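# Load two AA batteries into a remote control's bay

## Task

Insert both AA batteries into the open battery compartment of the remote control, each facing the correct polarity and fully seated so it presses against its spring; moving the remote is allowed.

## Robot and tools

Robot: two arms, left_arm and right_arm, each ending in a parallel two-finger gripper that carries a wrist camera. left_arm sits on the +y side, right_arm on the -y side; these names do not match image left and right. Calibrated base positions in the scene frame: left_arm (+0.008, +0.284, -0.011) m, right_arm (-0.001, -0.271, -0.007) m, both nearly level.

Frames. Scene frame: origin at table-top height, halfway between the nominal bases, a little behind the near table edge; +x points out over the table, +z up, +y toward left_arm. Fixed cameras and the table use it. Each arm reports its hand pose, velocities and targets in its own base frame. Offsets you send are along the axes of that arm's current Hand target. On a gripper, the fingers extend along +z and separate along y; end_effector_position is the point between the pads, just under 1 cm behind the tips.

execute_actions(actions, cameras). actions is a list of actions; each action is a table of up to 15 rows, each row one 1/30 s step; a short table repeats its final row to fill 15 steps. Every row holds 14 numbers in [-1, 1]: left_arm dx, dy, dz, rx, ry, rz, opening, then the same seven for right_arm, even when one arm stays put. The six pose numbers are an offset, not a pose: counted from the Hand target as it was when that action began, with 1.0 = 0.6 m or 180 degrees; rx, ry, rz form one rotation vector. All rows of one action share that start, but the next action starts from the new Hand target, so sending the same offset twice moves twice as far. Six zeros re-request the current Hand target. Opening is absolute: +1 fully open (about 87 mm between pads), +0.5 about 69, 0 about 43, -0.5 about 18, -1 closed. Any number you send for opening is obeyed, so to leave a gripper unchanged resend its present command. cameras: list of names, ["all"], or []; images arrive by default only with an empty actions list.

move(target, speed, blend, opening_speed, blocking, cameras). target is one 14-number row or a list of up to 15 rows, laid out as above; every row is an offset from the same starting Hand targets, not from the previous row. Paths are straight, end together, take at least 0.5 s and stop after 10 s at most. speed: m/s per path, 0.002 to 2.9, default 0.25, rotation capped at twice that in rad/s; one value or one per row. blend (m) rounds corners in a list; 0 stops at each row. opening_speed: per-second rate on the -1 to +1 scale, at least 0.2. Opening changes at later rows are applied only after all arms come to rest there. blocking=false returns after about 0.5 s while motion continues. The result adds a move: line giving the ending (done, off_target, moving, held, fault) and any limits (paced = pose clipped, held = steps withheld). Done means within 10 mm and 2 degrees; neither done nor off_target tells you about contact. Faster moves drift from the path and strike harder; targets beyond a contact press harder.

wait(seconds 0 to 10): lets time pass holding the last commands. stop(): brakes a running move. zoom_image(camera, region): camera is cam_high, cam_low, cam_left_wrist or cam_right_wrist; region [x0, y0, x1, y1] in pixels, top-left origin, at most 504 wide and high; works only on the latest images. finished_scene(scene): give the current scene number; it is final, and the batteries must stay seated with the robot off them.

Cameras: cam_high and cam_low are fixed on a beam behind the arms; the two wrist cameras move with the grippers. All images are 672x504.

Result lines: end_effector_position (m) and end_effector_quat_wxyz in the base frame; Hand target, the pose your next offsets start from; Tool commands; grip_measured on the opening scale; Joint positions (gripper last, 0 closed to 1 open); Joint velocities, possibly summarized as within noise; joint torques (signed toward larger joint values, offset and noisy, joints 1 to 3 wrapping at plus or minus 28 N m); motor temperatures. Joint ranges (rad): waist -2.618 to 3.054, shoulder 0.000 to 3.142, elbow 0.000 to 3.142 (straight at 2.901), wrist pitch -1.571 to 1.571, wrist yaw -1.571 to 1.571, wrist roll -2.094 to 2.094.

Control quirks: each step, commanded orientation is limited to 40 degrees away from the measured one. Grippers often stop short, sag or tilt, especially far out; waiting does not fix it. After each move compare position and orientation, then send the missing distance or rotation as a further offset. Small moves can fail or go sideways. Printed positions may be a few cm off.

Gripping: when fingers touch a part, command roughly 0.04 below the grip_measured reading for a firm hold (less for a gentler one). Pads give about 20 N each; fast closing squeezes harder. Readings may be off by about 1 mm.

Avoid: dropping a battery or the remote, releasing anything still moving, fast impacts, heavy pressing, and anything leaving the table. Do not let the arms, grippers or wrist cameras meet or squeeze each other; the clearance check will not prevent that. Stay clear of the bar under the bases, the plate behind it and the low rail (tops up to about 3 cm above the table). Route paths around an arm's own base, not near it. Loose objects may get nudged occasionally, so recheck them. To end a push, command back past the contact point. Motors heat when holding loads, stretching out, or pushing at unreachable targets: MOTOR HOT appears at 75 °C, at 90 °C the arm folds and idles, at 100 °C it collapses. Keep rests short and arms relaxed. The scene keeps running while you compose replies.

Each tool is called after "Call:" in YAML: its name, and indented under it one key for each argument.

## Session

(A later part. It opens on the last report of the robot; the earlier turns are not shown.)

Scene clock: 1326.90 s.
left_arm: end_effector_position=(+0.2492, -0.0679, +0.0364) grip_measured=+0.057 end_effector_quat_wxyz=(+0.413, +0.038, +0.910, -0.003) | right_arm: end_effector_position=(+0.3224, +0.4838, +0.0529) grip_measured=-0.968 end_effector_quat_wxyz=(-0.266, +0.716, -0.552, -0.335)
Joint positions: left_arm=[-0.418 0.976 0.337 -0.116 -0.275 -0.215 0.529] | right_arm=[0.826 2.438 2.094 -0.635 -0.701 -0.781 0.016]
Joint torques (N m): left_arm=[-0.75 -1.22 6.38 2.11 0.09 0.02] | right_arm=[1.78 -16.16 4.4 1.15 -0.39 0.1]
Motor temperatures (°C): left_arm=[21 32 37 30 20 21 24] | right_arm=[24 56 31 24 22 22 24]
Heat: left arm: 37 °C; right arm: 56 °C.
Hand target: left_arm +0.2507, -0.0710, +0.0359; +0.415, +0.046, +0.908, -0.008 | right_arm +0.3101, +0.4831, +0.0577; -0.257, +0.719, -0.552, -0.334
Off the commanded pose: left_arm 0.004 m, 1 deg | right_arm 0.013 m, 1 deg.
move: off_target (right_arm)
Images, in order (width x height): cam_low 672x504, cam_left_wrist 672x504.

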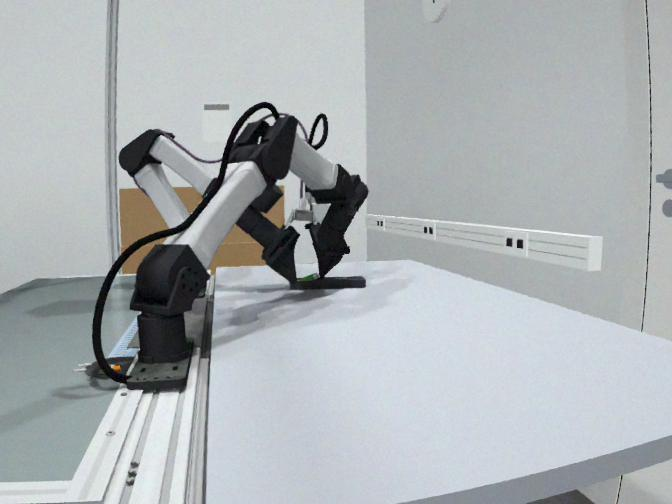

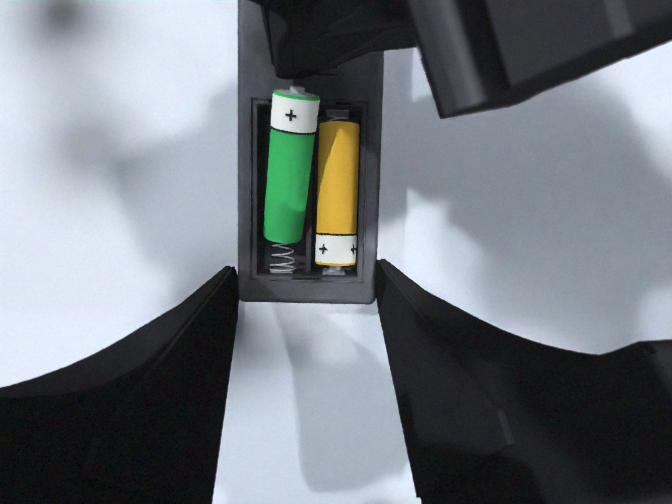

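Call:
move:
  target: [0,0,0,0,0,0,-0.2,-0.0053,0.0219,0.0064,0,0,0,-1]
  speed: 0.06
  cameras: ["cam_left_wrist","cam_low"]

Call:
zoom_image:
  camera: "cam_low"
  region: [260, 220, 400, 310]

Scene clock: 1330.60 s.
left_arm: end_effector_position=(+0.2492, -0.0679, +0.0364) grip_measured=+0.057 end_effector_quat_wxyz=(+0.413, +0.038, +0.910, -0.003) | right_arm: end_effector_position=(+0.3214, +0.4822, +0.0529) grip_measured=-0.968 end_effector_quat_wxyz=(-0.274, +0.704, -0.566, -0.331)
Joint positions: left_arm=[-0.418 0.976 0.337 -0.116 -0.275 -0.215 0.529] | right_arm=[0.829 2.399 2.016 -0.561 -0.679 -0.73 0.016]
Joint torques (N m): left_arm=[-0.65 -1.07 6.42 2.08 0.11 -0.02] | right_arm=[3.26 -16.35 4.22 0.97 -0.49 -0.2]
Motor temperatures (°C): left_arm=[21 32 37 31 20 21 24] | right_arm=[24 57 31 24 22 22 24]
Heat: left arm: 37 °C; right arm: 57 °C.
Hand target: left_arm +0.2507, -0.0710, +0.0359; +0.415, +0.046, +0.908, -0.008 | right_arm +0.2961, +0.4847, +0.0578; -0.257, +0.720, -0.552, -0.335
Off the commanded pose: left_arm 0.004 m, 1 deg | right_arm 0.026 m, 3 deg.
move: off_target (right_arm)
Images, in order (width x height): cam_low 672x504, cam_left_wrist 672x504.

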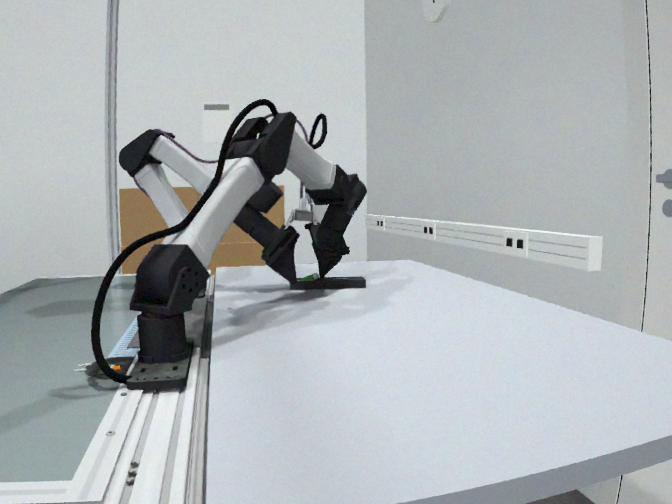

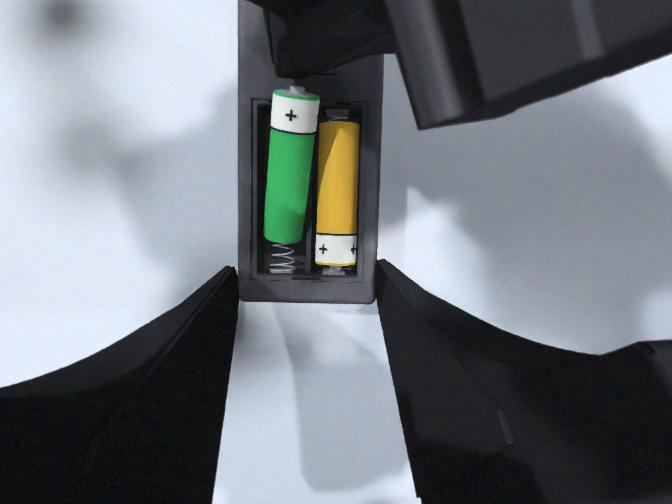

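Scaled by 3.600.

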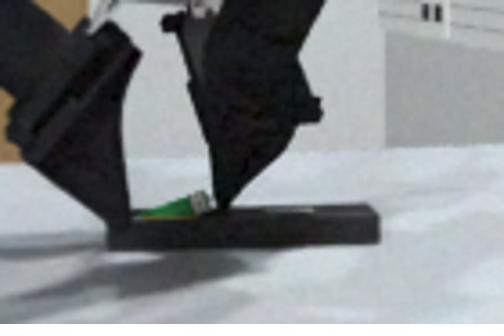

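Call:
move:
  target: [0,0,0,0,0,0,-0.2,-0.0153,0.031,0.0027,0,0,0,-1]
  speed: 0.06
  cameras: ["cam_left_wrist","cam_low"]

Call:
zoom_image:
  camera: "cam_low"
  region: [260, 220, 400, 310]

Scene clock: 1335.47 s.
left_arm: end_effector_position=(+0.2487, -0.0699, +0.0365) grip_measured=+0.057 end_effector_quat_wxyz=(+0.413, +0.042, +0.910, -0.005) | right_arm: end_effector_position=(+0.3199, +0.4780, +0.0527) grip_measured=-0.968 end_effector_quat_wxyz=(-0.281, +0.686, -0.588, -0.323)
Joint positions: left_arm=[-0.424 0.976 0.337 -0.115 -0.272 -0.214 0.529] | right_arm=[0.833 2.353 1.929 -0.488 -0.642 -0.665 0.016]
Joint torques (N m): left_arm=[-0.24 -1.18 6.11 2.09 0.06 -0.02] | right_arm=[5.37 -17.29 4.19 0.77 -0.69 -0.5]
Motor temperatures (°C): left_arm=[21 31 37 31 20 21 24] | right_arm=[24 57 31 24 22 22 24]
Heat: left arm: 37 °C; right arm: 57 °C.
Hand target: left_arm +0.2507, -0.0710, +0.0360; +0.415, +0.046, +0.908, -0.008 | right_arm +0.2763, +0.4867, +0.0635; -0.257, +0.719, -0.552, -0.334
Off the commanded pose: left_arm 0.002 m, 1 deg | right_arm 0.046 m, 6 deg.
move: off_target (right_arm)
Images, in order (width x height): cam_low 672x504, cam_left_wrist 672x504.

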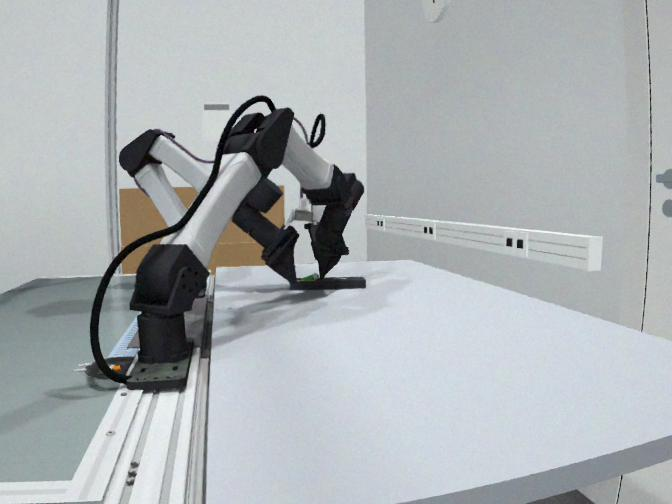

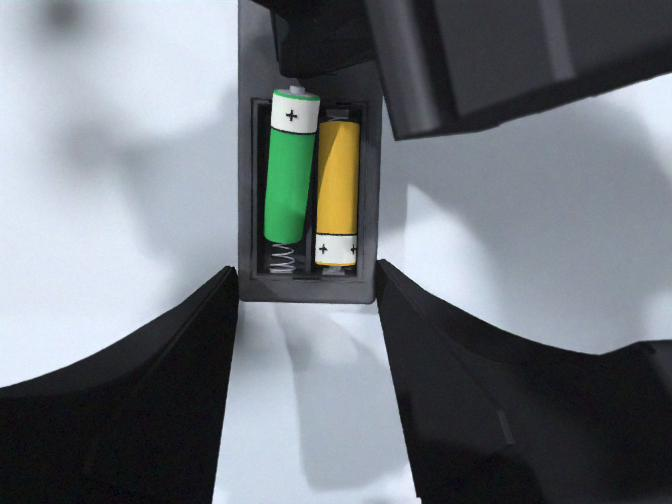

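Scaled by 3.600.

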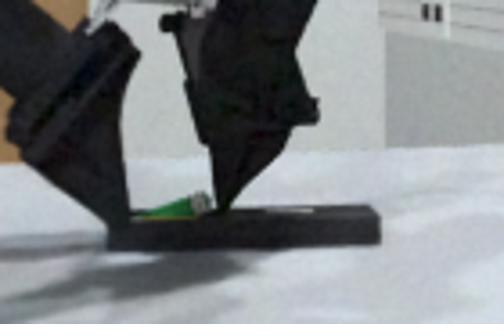

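Call:
move:
  target: [0,0,0,0,0,0,-0.2,-0.018,0.031,0.0005,0,0,0,-1]
  speed: 0.06
  cameras: ["cam_left_wrist","cam_low"]

Call:
zoom_image:
  camera: "cam_low"
  region: [260, 220, 400, 310]

Scene clock: 1339.97 s.
left_arm: end_effector_position=(+0.2477, -0.0718, +0.0362) grip_measured=+0.057 end_effector_quat_wxyz=(+0.413, +0.049, +0.909, -0.008) | right_arm: end_effector_position=(+0.3177, +0.4711, +0.0527) grip_measured=-0.968 end_effector_quat_wxyz=(-0.283, +0.669, -0.613, -0.310)
Joint positions: left_arm=[-0.428 0.97 0.332 -0.112 -0.264 -0.205 0.529] | right_arm=[0.84 2.307 1.854 -0.442 -0.591 -0.605 0.016]
Joint torques (N m): left_arm=[0.24 -0.25 6.65 2.01 -0.07 -0.09] | right_arm=[7.34 -18.07 4.27 0.74 -1.03 -0.76]
Motor temperatures (°C): left_arm=[21 31 37 31 20 21 24] | right_arm=[24 59 31 24 22 22 24]
Heat: left arm: 37 °C; right arm: 59 °C.
Hand target: left_arm +0.2508, -0.0710, +0.0360; +0.416, +0.046, +0.908, -0.008 | right_arm +0.2565, +0.4887, +0.0715; -0.257, +0.719, -0.552, -0.334
Off the commanded pose: left_arm 0.003 m, 1 deg | right_arm 0.066 m, 10 deg.
move: off_target (right_arm)
Images, in order (width x height): cam_low 672x504, cam_left_wrist 672x504.

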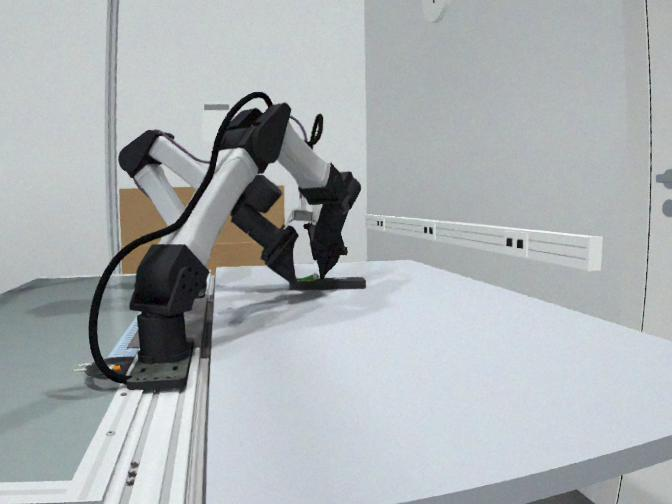

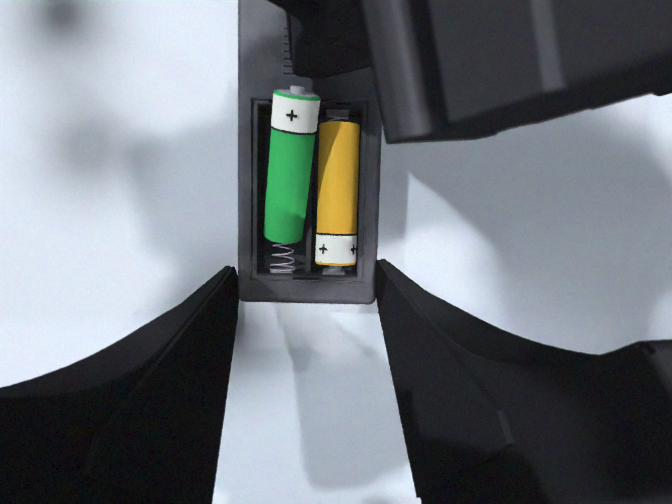

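Scaled by 3.600.

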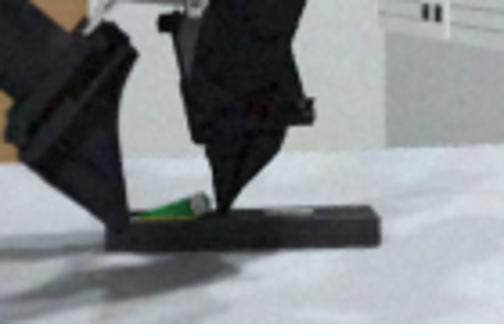

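Call:
move:
  target: [0,0,0,0,0,0,-0.2,0.0217,-0.117,-0.0297,0,0,0,-1]
  speed: 0.15
  cameras: ["cam_left_wrist","cam_low"]

Call:
zoom_image:
  camera: "cam_low"
  region: [260, 220, 400, 310]

Scene clock: 1347.73 s.
left_arm: end_effector_position=(+0.2492, -0.0720, +0.0366) grip_measured=+0.057 end_effector_quat_wxyz=(+0.415, +0.047, +0.908, -0.009) | right_arm: end_effector_position=(+0.3230, +0.4809, +0.0562) grip_measured=-0.968 end_effector_quat_wxyz=(-0.238, +0.720, -0.566, -0.323)
Joint positions: left_arm=[-0.426 0.974 0.332 -0.103 -0.264 -0.208 0.529] | right_arm=[0.83 2.498 2.25 -0.8 -0.673 -0.793 0.016]
Joint torques (N m): left_arm=[0.16 -0.72 6.91 1.96 -0.02 -0.1] | right_arm=[-0.44 -14.34 9.29 1.27 -0.86 -0.05]
Motor temperatures (°C): left_arm=[21 31 37 31 20 21 24] | right_arm=[25 63 31 24 23 22 24]
Heat: left arm: 37 °C; right arm: 63 °C.
Hand target: left_arm +0.2507, -0.0709, +0.0360; +0.415, +0.046, +0.908, -0.008 | right_arm +0.3299, +0.4858, +0.0733; -0.257, +0.719, -0.552, -0.335
Off the commanded pose: left_arm 0.002 m, 0 deg | right_arm 0.019 m, 3 deg.
move: off_target (right_arm)
Images, in order (width x height): cam_low 672x504, cam_left_wrist 672x504.

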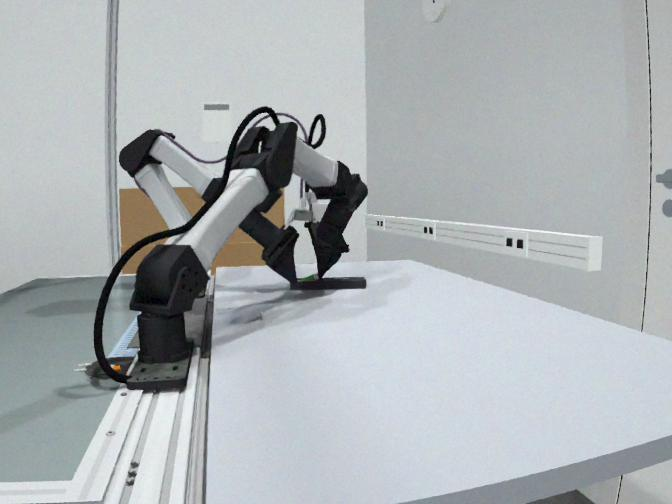

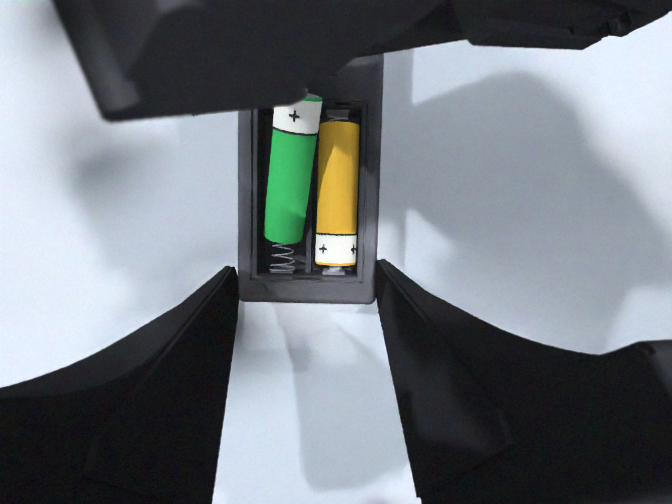

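Scaled by 3.600.

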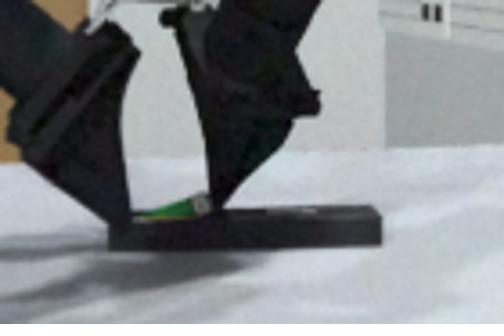

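Call:
move:
  target: [0,0,0,0,0,0,-0.2,-0.0094,0.052,0.0059,0,0,0,-1]
  speed: 0.08
  cameras: ["cam_left_wrist","cam_low"]

Call:
zoom_image:
  camera: "cam_low"
  region: [260, 220, 400, 310]

Scene clock: 1351.37 s.
left_arm: end_effector_position=(+0.2490, -0.0724, +0.0364) grip_measured=+0.057 end_effector_quat_wxyz=(+0.415, +0.052, +0.908, -0.010) | right_arm: end_effector_position=(+0.3176, +0.4778, +0.0534) grip_measured=-0.968 end_effector_quat_wxyz=(-0.252, +0.703, -0.579, -0.327)
Joint positions: left_arm=[-0.426 0.974 0.332 -0.103 -0.258 -0.197 0.529] | right_arm=[0.833 2.415 2.07 -0.648 -0.665 -0.726 0.016]
Joint torques (N m): left_arm=[-0.06 -0.81 6.76 1.96 -0.08 -0.16] | right_arm=[2.69 -18.29 4.81 1.1 -0.69 -0.29]
Motor temperatures (°C): left_arm=[21 31 37 31 20 21 24] | right_arm=[25 64 31 24 23 22 24]
Heat: left arm: 37 °C; right arm: 64 °C.
Hand target: left_arm +0.2507, -0.0709, +0.0360; +0.415, +0.045, +0.908, -0.008 | right_arm +0.2982, +0.4837, +0.0752; -0.257, +0.719, -0.552, -0.335
Off the commanded pose: left_arm 0.002 m, 1 deg | right_arm 0.030 m, 4 deg.
move: off_target (right_arm)
Images, in order (width x height): cam_low 672x504, cam_left_wrist 672x504.

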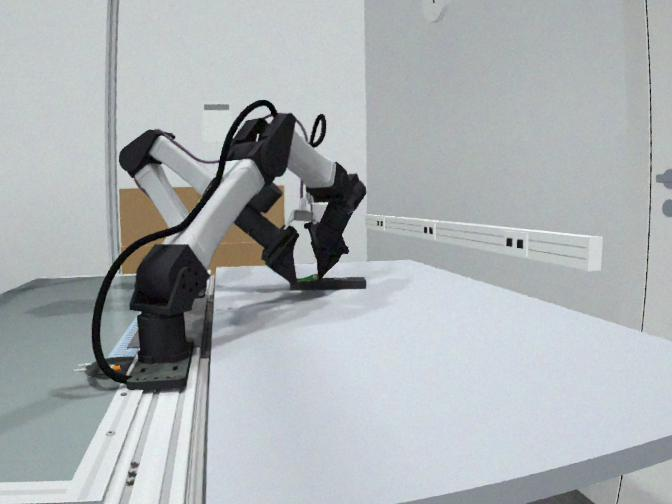

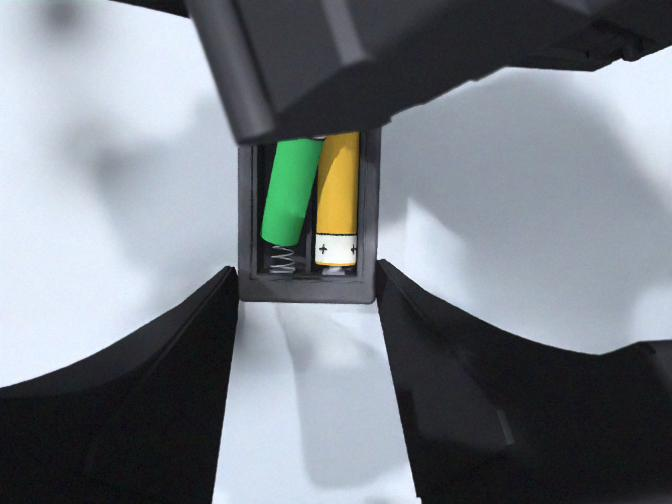

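Scaled by 3.600.

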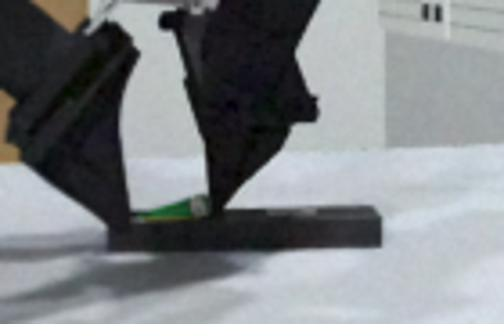

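Call:
move:
  target:
    - [0,0,0,0,0,0,-0.2,-0.0427,-0.048,-0.053,0,0,0,-1]
    - [0,0,0,0,0,0,-0.2,0.0123,-0.16,-0.235,0,0,0,-1]
    - [0,0,0,0,0,0,-0.2,0.0123,-0.16,-0.235,0.1666,0.254,0.622,-0.75]
  speed: 0.4
  cameras: ["cam_left_wrist","cam_right_wrist","cam_high"]

Scene clock: 1378.20 s.
left_arm: end_effector_position=(+0.2517, -0.0708, +0.0371) grip_measured=+0.056 end_effector_quat_wxyz=(+0.418, +0.043, +0.907, -0.007) | right_arm: end_effector_position=(+0.4147, +0.4036, +0.1405) grip_measured=-0.750 end_effector_quat_wxyz=(+0.067, +0.144, +0.946, +0.284)
Joint positions: left_arm=[-0.422 0.982 0.333 -0.091 -0.269 -0.207 0.528] | right_arm=[0.622 2.631 2.84 -1.263 -0.304 1.005 0.125]
Joint torques (N m): left_arm=[-0.14 -1.74 6.63 1.83 0.02 -0.07] | right_arm=[-0.77 -15.76 7.82 1.24 -0.41 0.14]
Motor temperatures (°C): left_arm=[21 31 38 31 20 21 24] | right_arm=[24 66 32 24 23 22 24]
Heat: left arm: 38 °C; right arm: 66 °C.
Hand target: left_arm +0.2507, -0.0709, +0.0359; +0.415, +0.046, +0.908, -0.008 | right_arm +0.4201, +0.3998, +0.1604; -0.153, +0.059, +0.986, +0.032
Off the commanded pose: left_arm 0.002 m, 0 deg | right_arm 0.021 m, 44 deg; orientation clipped.
elbow stopped short (right arm): the move would have taken joint 3 (elbow) straighter than the controller allows.
move: off_target (right_arm); target 3's new opening was sent with right_arm's hand 0.021 m and 44 deg from that target; limits=paced
Images, in order (width x height): cam_high 672x504, cam_left_wrist 672x504, cam_right_wrist 672x504.

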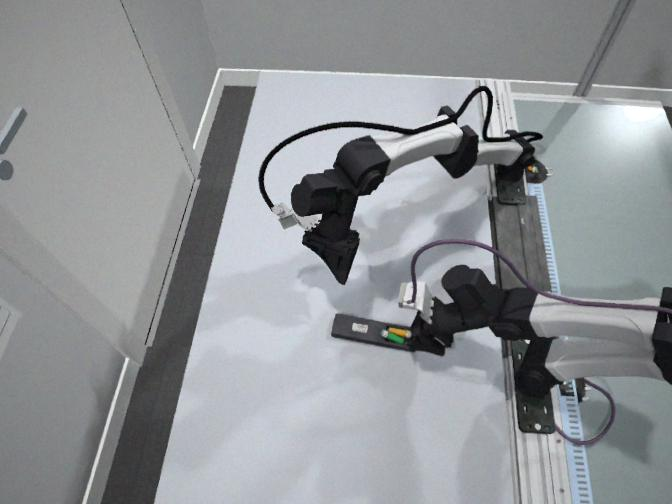

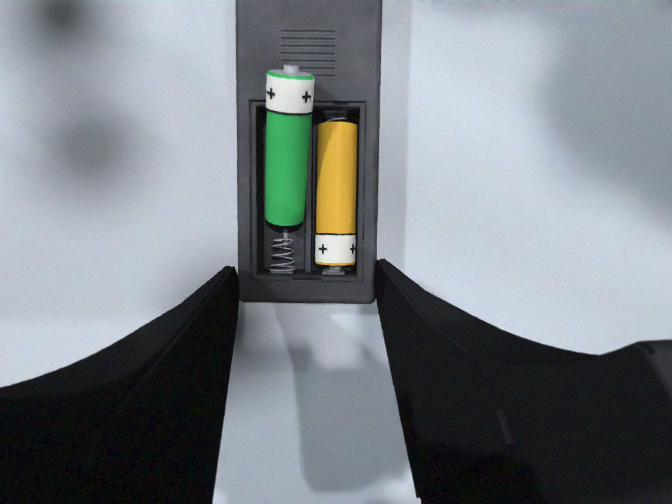

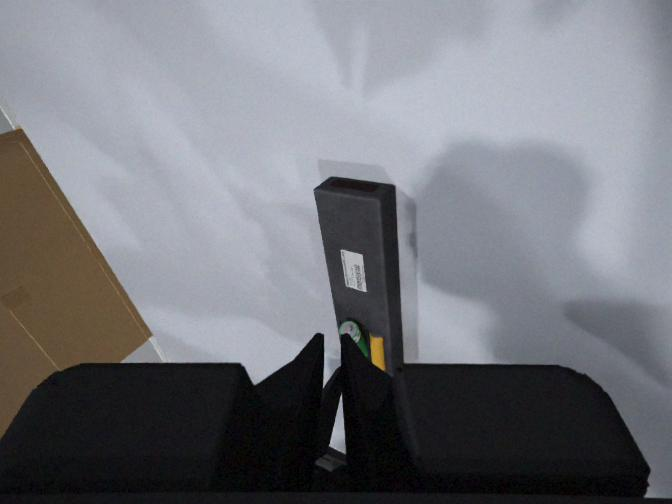

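Call:
move:
  target: [0,0,0,0,0,0,-0.2,0.09,0.118,0.166,0,0,0,-0.75]
  speed: 0.2
  cameras: ["cam_left_wrist","cam_right_wrist","cam_low"]

Scene clock: 1387.20 s.
left_arm: end_effector_position=(+0.2516, -0.0708, +0.0371) grip_measured=+0.056 end_effector_quat_wxyz=(+0.418, +0.043, +0.907, -0.007) | right_arm: end_effector_position=(+0.3442, +0.4783, +0.0768) grip_measured=-0.750 end_effector_quat_wxyz=(-0.003, +0.136, +0.958, +0.254)
Joint positions: left_arm=[-0.422 0.982 0.333 -0.091 -0.269 -0.207 0.528] | right_arm=[0.797 2.754 2.84 -1.232 -0.299 1.145 0.125]
Joint torques (N m): left_arm=[-0.18 -1.73 6.67 1.77 0.03 -0.1] | right_arm=[0.29 -14.35 7.97 1.29 -0.38 0.13]
Motor temperatures (°C): left_arm=[21 31 38 31 20 21 24] | right_arm=[24 66 32 24 22 22 24]
Heat: left arm: 38 °C; right arm: 66 °C.
Hand target: left_arm +0.2507, -0.0709, +0.0359; +0.415, +0.046, +0.908, -0.008 | right_arm +0.3482, +0.4840, +0.0856; -0.153, +0.059, +0.986, +0.033
Off the commanded pose: left_arm 0.001 m, 0 deg | right_arm 0.011 m, 32 deg.
elbow stopped short (right arm): the move would have taken joint 3 (elbow) straighter than the controller allows.
move: off_target (right_arm)
Images, in order (width x height): cam_low 672x504, cam_left_wrist 672x504, cam_right_wrist 672x504.

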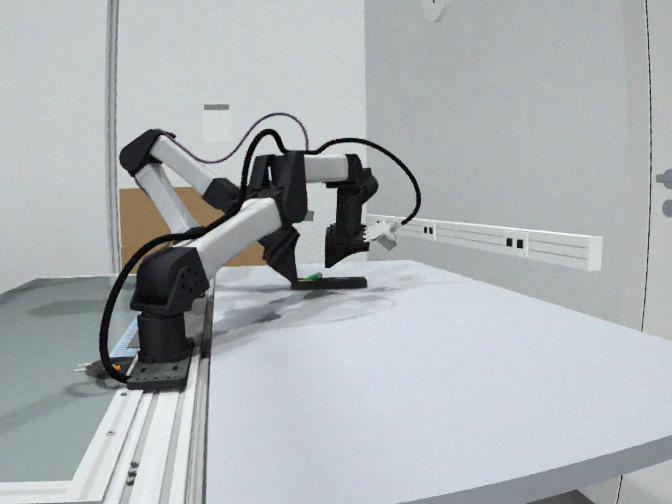

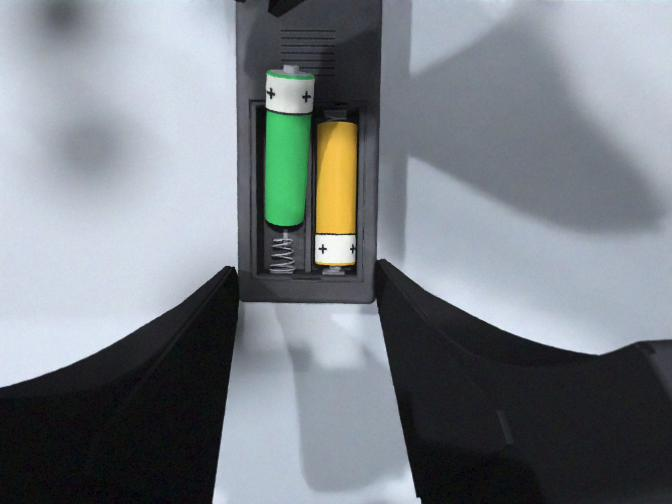

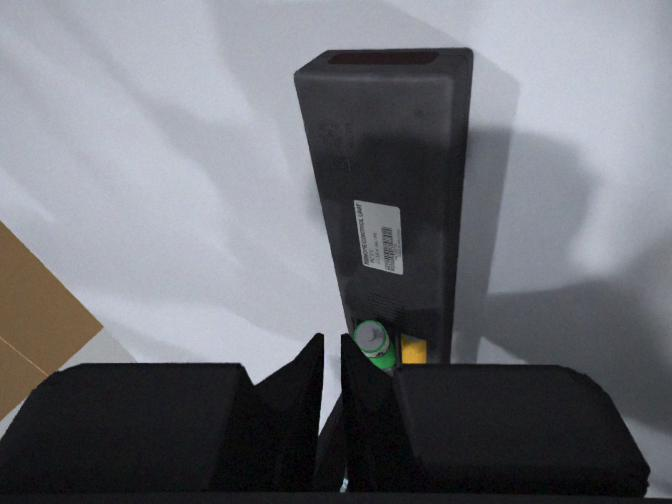

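Call:
move:
  target: [0,0,0,0,0,0,-0.2,0,0,0,0.014,-0.099,0.0065,-0.75]
  speed: 0.2
  cameras: ["cam_left_wrist","cam_right_wrist"]

Scene clock: 1393.60 s.
left_arm: end_effector_position=(+0.2516, -0.0708, +0.0371) grip_measured=+0.056 end_effector_quat_wxyz=(+0.418, +0.043, +0.907, -0.007) | right_arm: end_effector_position=(+0.3440, +0.4800, +0.0599) grip_measured=-0.750 end_effector_quat_wxyz=(+0.106, +0.110, +0.971, +0.183)
Joint positions: left_arm=[-0.422 0.982 0.333 -0.091 -0.269 -0.207 0.528] | right_arm=[0.879 2.754 2.84 -1.231 -0.023 1.11 0.125]
Joint torques (N m): left_arm=[-0.46 -1.35 6.58 1.78 0.06 -0.04] | right_arm=[0.59 -17.5 7.95 1.14 0.04 -0.06]
Motor temperatures (°C): left_arm=[21 31 38 31 20 21 24] | right_arm=[24 67 32 24 22 22 24]
Heat: left arm: 38 °C; right arm: 67 °C.
Hand target: left_arm +0.2507, -0.0709, +0.0359; +0.415, +0.046, +0.908, -0.008 | right_arm +0.3481, +0.4840, +0.0855; +0.000, +0.070, +0.998, +0.000
Off the commanded pose: left_arm 0.001 m, 0 deg | right_arm 0.026 m, 25 deg.
elbow stopped short (right arm): the move would have taken joint 3 (elbow) straighter than the controller allows.
move: off_target (right_arm)
Images, in order (width x height): cam_left_wrist 672x504, cam_right_wrist 672x504.

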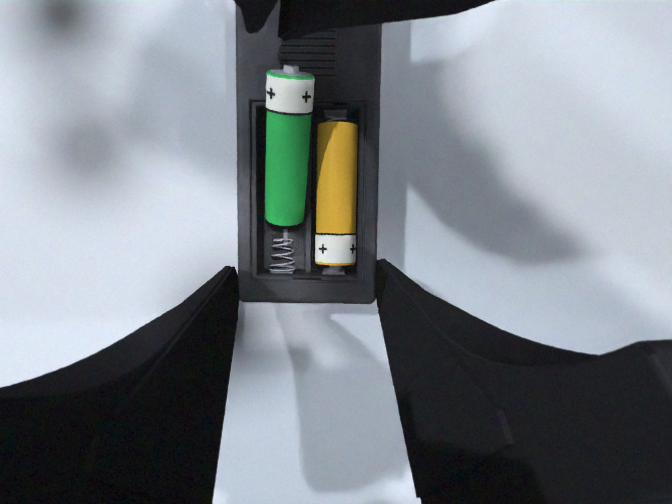

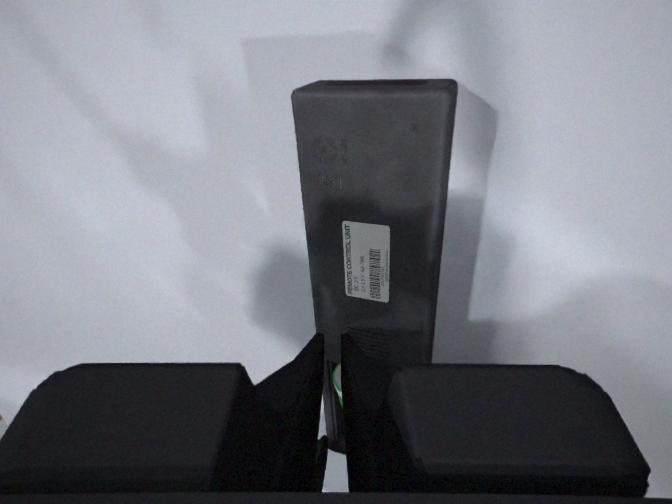

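Call:
move:
  target:
    - [0,0,0,0,0,0,-0.2,-0.023,-0.165,-0.083,0,0,0,-0.75]
    - [0,-0.2,0,0,0,0,-0.2,-0.023,-0.165,-0.083,0,0,0,-0.75]
  speed: [0.2,0.06]
  cameras: ["cam_left_wrist","cam_right_wrist","cam_high"]

Scene clock: 1404.27 s.
left_arm: end_effector_position=(+0.2451, -0.1888, +0.0390) grip_measured=+0.056 end_effector_quat_wxyz=(+0.430, +0.046, +0.901, -0.009) | right_arm: end_effector_position=(+0.3418, +0.3859, +0.1019) grip_measured=-0.750 end_effector_quat_wxyz=(+0.068, +0.092, +0.989, +0.097)
Joint positions: left_arm=[-0.933 1.364 0.571 -0.101 -0.631 -0.601 0.528] | right_arm=[0.772 2.637 2.84 -1.537 -0.022 0.961 0.125]
Joint torques (N m): left_arm=[-0.94 -2.77 7.09 1.21 -0.06 -0.34] | right_arm=[-0.27 -18.54 7.47 0.74 -0.03 -0.06]
Motor temperatures (°C): left_arm=[21 30 38 31 20 21 24] | right_arm=[24 71 33 24 22 22 24]
Heat: left arm: 38 °C; right arm: 71 °C.
Hand target: left_arm +0.2400, -0.1904, +0.0331; +0.415, +0.046, +0.908, -0.008 | right_arm +0.3481, +0.3840, +0.1352; +0.000, +0.070, +0.998, +0.000
Off the commanded pose: left_arm 0.008 m, 2 deg | right_arm 0.034 m, 14 deg.
elbow stopped short (right arm): the move would have taken joint 3 (elbow) straighter than the controller allows.
move: off_target (right_arm)
Images, in order (width x height): cam_high 672x504, cam_left_wrist 672x504, cam_right_wrist 672x504.

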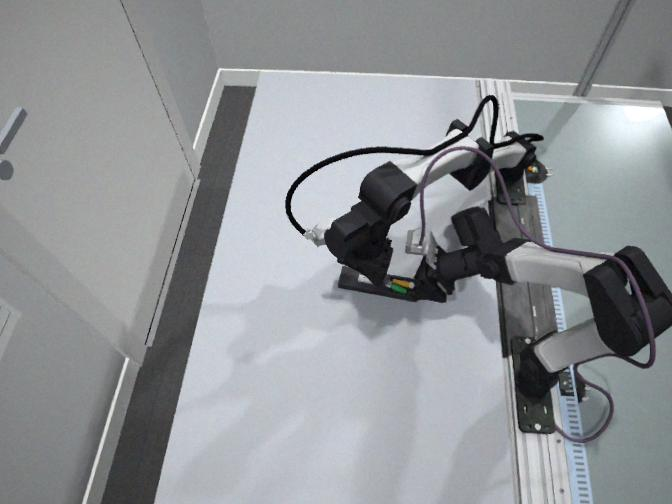

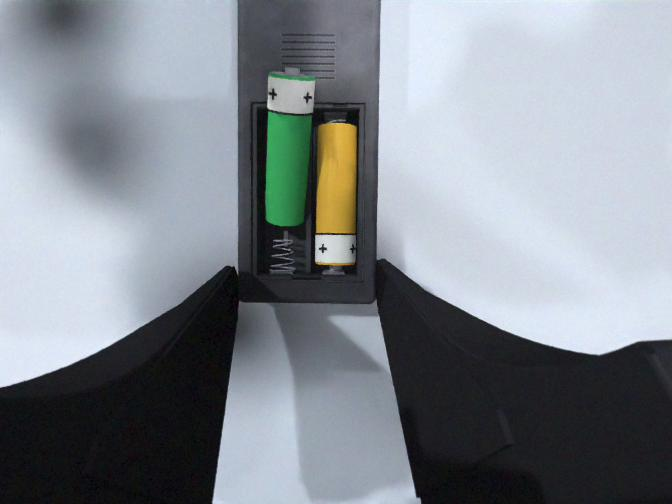

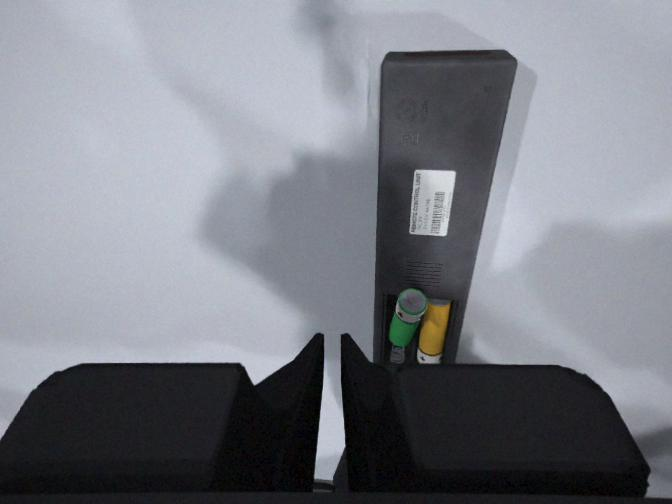

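Call:
move:
  target:
    - [0.012,0,-0.008,0,0,0,-0.2,0.05,-0.18,0,0,0,0,-0.75]
    - [0.012,-0.13,-0.008,0,0,0,-0.2,0.05,-0.18,0,0,0,0,-0.75]
  speed: [0.2,0.06]
  cameras: ["cam_left_wrist","cam_right_wrist","cam_high"]

Scene clock: 1411.77 s.
left_arm: end_effector_position=(+0.2335, -0.2645, +0.0414) grip_measured=+0.056 end_effector_quat_wxyz=(+0.440, +0.042, +0.897, -0.006) | right_arm: end_effector_position=(+0.3022, +0.2875, +0.1176) grip_measured=-0.750 end_effector_quat_wxyz=(-0.002, +0.071, +0.997, +0.005)
Joint positions: left_arm=[-1.135 1.617 0.825 -0.229 -0.768 -0.815 0.528] | right_arm=[0.683 2.308 2.299 -1.557 -0.01 0.826 0.125]
Joint torques (N m): left_arm=[-1.09 -3.99 6.41 1.03 0.1 -0.35] | right_arm=[-0.29 -16.29 4.63 0.3 0.03 -0.05]
Motor temperatures (°C): left_arm=[21 31 39 30 20 21 25] | right_arm=[24 73 33 24 22 22 24]
Heat: left arm: 39 °C; right arm: 73 °C.
Hand target: left_arm +0.2248, -0.2673, +0.0290; +0.416, +0.046, +0.908, -0.008 | right_arm +0.3033, +0.2811, +0.1353; +0.000, +0.070, +0.998, +0.000
Off the commanded pose: left_arm 0.015 m, 3 deg | right_arm 0.019 m, 1 deg.
joint sent to its limit (right arm) — joint 4 (wrist pitch), lower limit. The joint targets still meet the commanded pose.
move: off_target (left_arm, right_arm)
Images, in order (width x height): cam_high 672x504, cam_left_wrist 672x504, cam_right_wrist 672x504.

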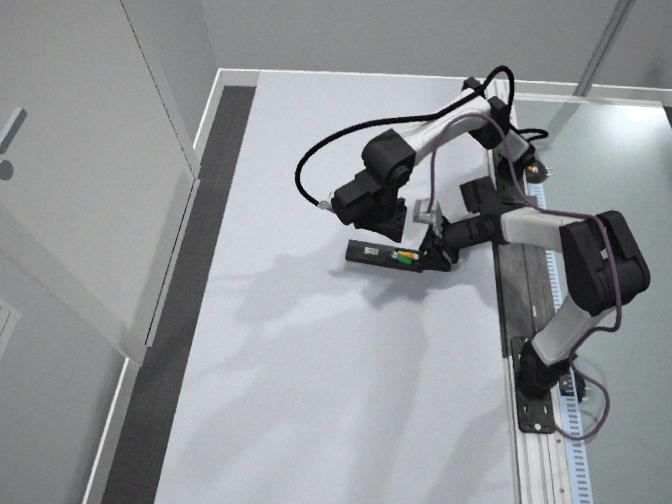

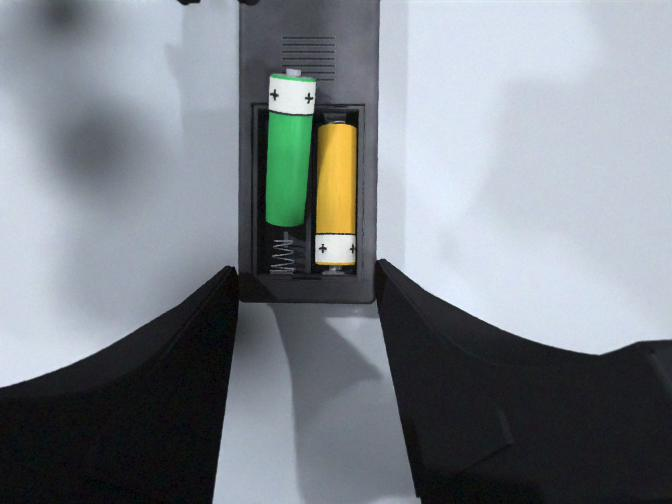

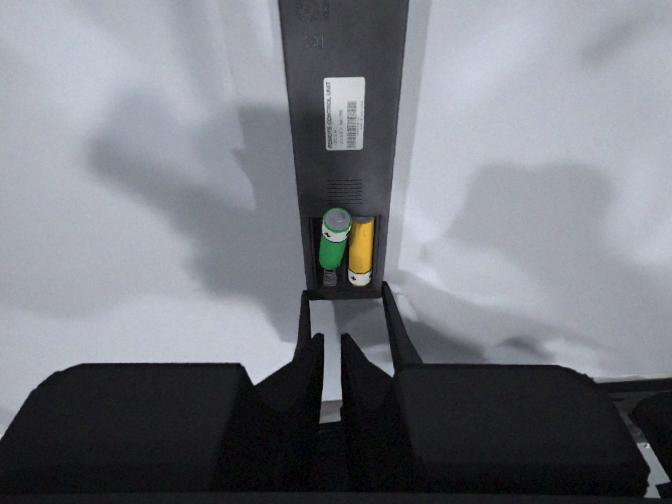

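Call:
move:
  target: [0,0,0,0,0,0,-0.2,-0.033,0.0047,0.092,0,0,0,-0.75]
  speed: 0.15
  cameras: ["cam_left_wrist","cam_right_wrist"]

Scene clock: 1417.97 s.
left_arm: end_effector_position=(+0.2334, -0.2645, +0.0414) grip_measured=+0.056 end_effector_quat_wxyz=(+0.439, +0.041, +0.897, -0.006) | right_arm: end_effector_position=(+0.3185, +0.2853, +0.0802) grip_measured=-0.750 end_effector_quat_wxyz=(-0.005, +0.069, +0.998, +0.000)
Joint positions: left_arm=[-1.135 1.617 0.826 -0.23 -0.768 -0.818 0.528] | right_arm=[0.658 2.357 2.233 -1.454 -0.007 0.796 0.125]
Joint torques (N m): left_arm=[-0.88 -4.23 6.52 1.08 0.13 -0.41] | right_arm=[-0.38 -12.59 5.11 0.42 0.02 -0.04]
Motor temperatures (°C): left_arm=[21 31 38 30 20 21 25] | right_arm=[24 73 32 23 22 22 24]
Heat: left arm: 38 °C; right arm: 73 °C.
Hand target: left_arm +0.2248, -0.2673, +0.0290; +0.416, +0.046, +0.908, -0.008 | right_arm +0.3233, +0.2812, +0.0801; +0.000, +0.070, +0.998, +0.000
Off the commanded pose: left_arm 0.015 m, 3 deg | right_arm 0.006 m, 1 deg.
move: off_target (left_arm)
Images, in order (width x height): cam_left_wrist 672x504, cam_right_wrist 672x504.

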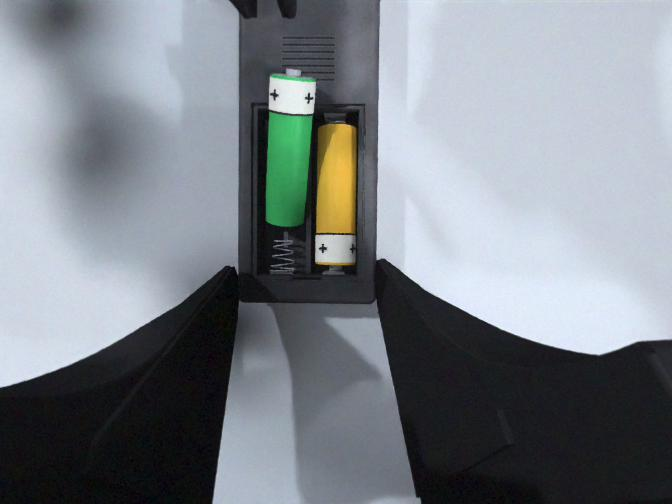

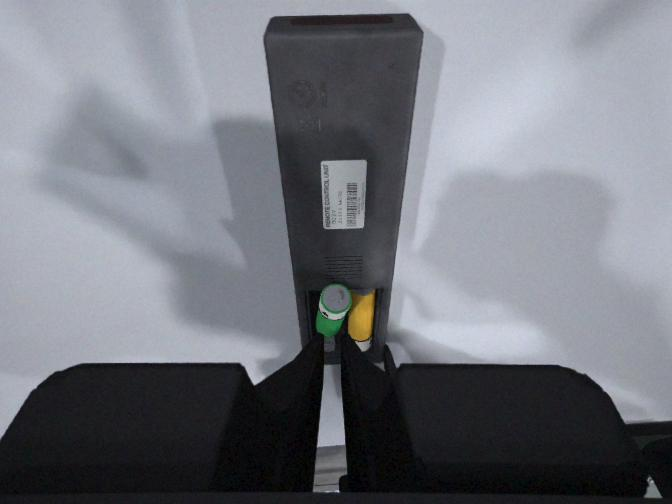

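Call:
move:
  target: [0,0,0,0,0,0,-0.2,-0.003,-0.0083,0.038,0,0,0,-0.75]
  speed: 0.1
  cameras: ["cam_left_wrist","cam_right_wrist","cam_low"]

Call:
zoom_image:
  camera: "cam_low"
  region: [260, 220, 400, 310]

Scene clock: 1423.63 s.
left_arm: end_effector_position=(+0.2334, -0.2645, +0.0414) grip_measured=+0.056 end_effector_quat_wxyz=(+0.439, +0.041, +0.897, -0.006) | right_arm: end_effector_position=(+0.3191, +0.2805, +0.0500) grip_measured=-0.750 end_effector_quat_wxyz=(-0.011, +0.068, +0.998, -0.005)
Joint positions: left_arm=[-1.135 1.617 0.826 -0.23 -0.768 -0.818 0.528] | right_arm=[0.649 2.357 2.111 -1.348 -0.006 0.785 0.125]
Joint torques (N m): left_arm=[-0.94 -3.92 6.69 0.99 0.11 -0.46] | right_arm=[-0.5 -14.54 4.75 0.38 0.02 -0.04]
Motor temperatures (°C): left_arm=[21 31 38 29 20 21 25] | right_arm=[24 71 32 23 22 22 24]
Heat: left arm: 38 °C; right arm: 71 °C.
Hand target: left_arm +0.2248, -0.2673, +0.0290; +0.416, +0.046, +0.908, -0.008 | right_arm +0.3243, +0.2760, +0.0573; +0.000, +0.070, +0.998, +0.000
Off the commanded pose: left_arm 0.015 m, 3 deg | right_arm 0.010 m, 1 deg.
move: off_target (left_arm)
Images, in order (width x height): cam_low 672x504, cam_left_wrist 672x504, cam_right_wrist 672x504.

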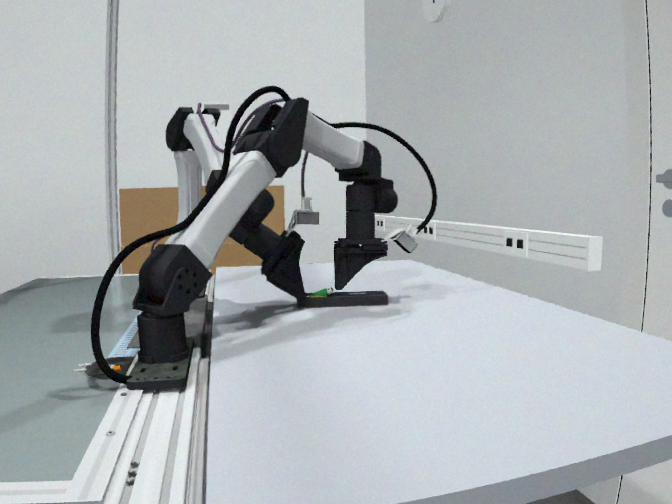

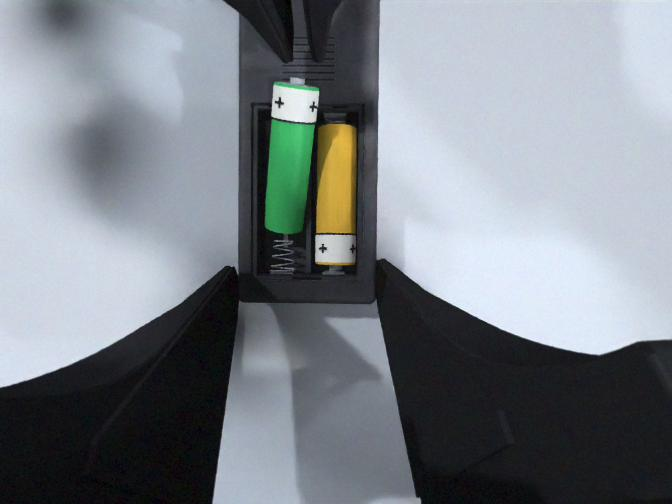

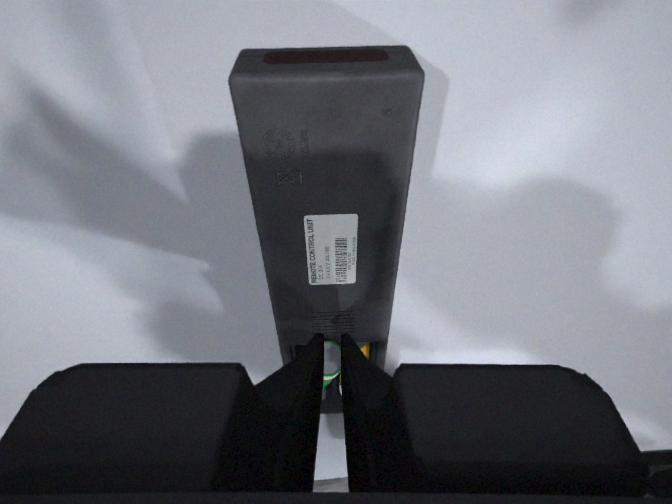

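Scaled by 3.600.

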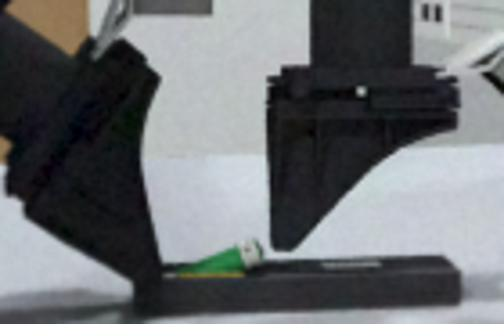

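Call:
move:
  target:
    - [0,0,0,0,0,0,-0.2,0,0.004,0.0045,0,0,0,-0.75]
    - [0,0,0,0,0,0,-0.2,0.038,0.004,0.0045,0,0,0,-0.75]
  speed: 0.06
  cameras: ["cam_left_wrist","cam_low"]

Call:
zoom_image:
  camera: "cam_low"
  region: [260, 220, 400, 310]

Scene clock: 1429.20 s.
left_arm: end_effector_position=(+0.2333, -0.2643, +0.0413) grip_measured=+0.056 end_effector_quat_wxyz=(+0.439, +0.041, +0.897, -0.006) | right_arm: end_effector_position=(+0.3061, +0.2771, +0.0412) grip_measured=-0.750 end_effector_quat_wxyz=(-0.008, +0.068, +0.998, -0.013)
Joint positions: left_arm=[-1.135 1.617 0.826 -0.231 -0.768 -0.818 0.528] | right_arm=[0.667 2.303 1.985 -1.281 0.01 0.803 0.125]
Joint torques (N m): left_arm=[-0.94 -4.1 6.43 1.12 0.12 -0.36] | right_arm=[1.21 -15.71 4.36 0.29 -0.15 0.19]
Motor temperatures (°C): left_arm=[21 31 38 29 20 21 25] | right_arm=[24 71 32 23 22 22 24]
Heat: left arm: 38 °C; right arm: 71 °C.
Hand target: left_arm +0.2248, -0.2673, +0.0290; +0.416, +0.045, +0.908, -0.008 | right_arm +0.3021, +0.2816, +0.0547; +0.000, +0.070, +0.998, +0.000
Off the commanded pose: left_arm 0.015 m, 3 deg | right_arm 0.015 m, 2 deg.
move: off_target (left_arm, right_arm)
Images, in order (width x height): cam_low 672x504, cam_left_wrist 672x504.

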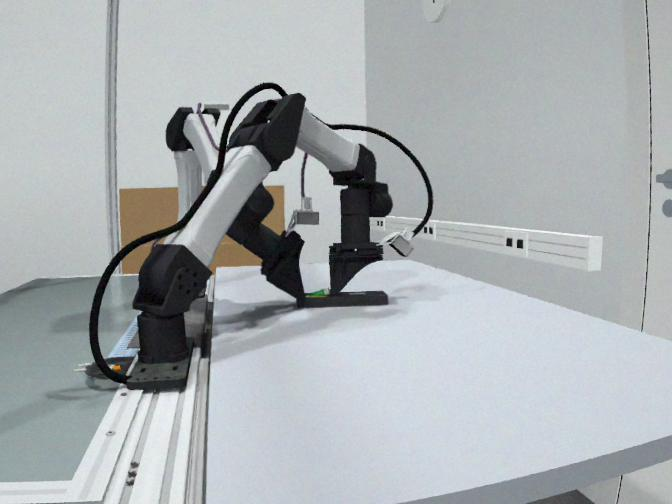

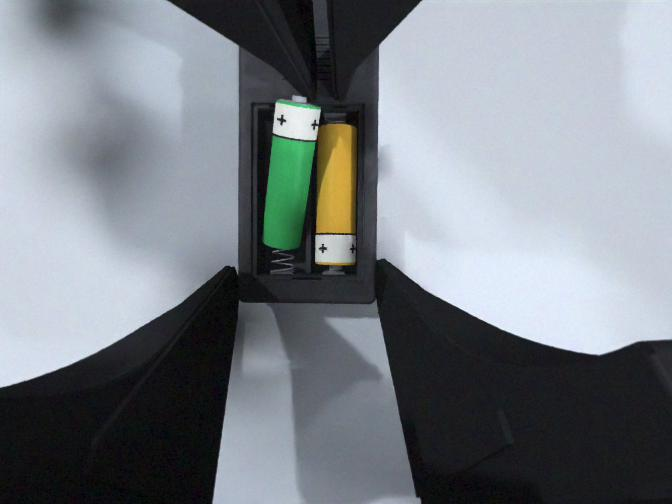

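Scaled by 3.600.

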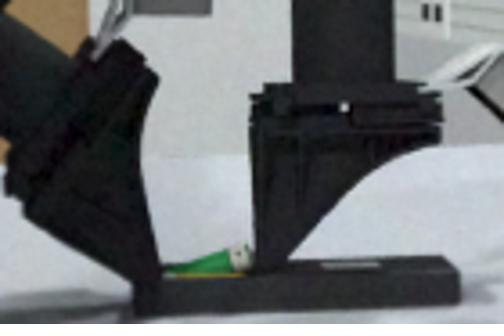

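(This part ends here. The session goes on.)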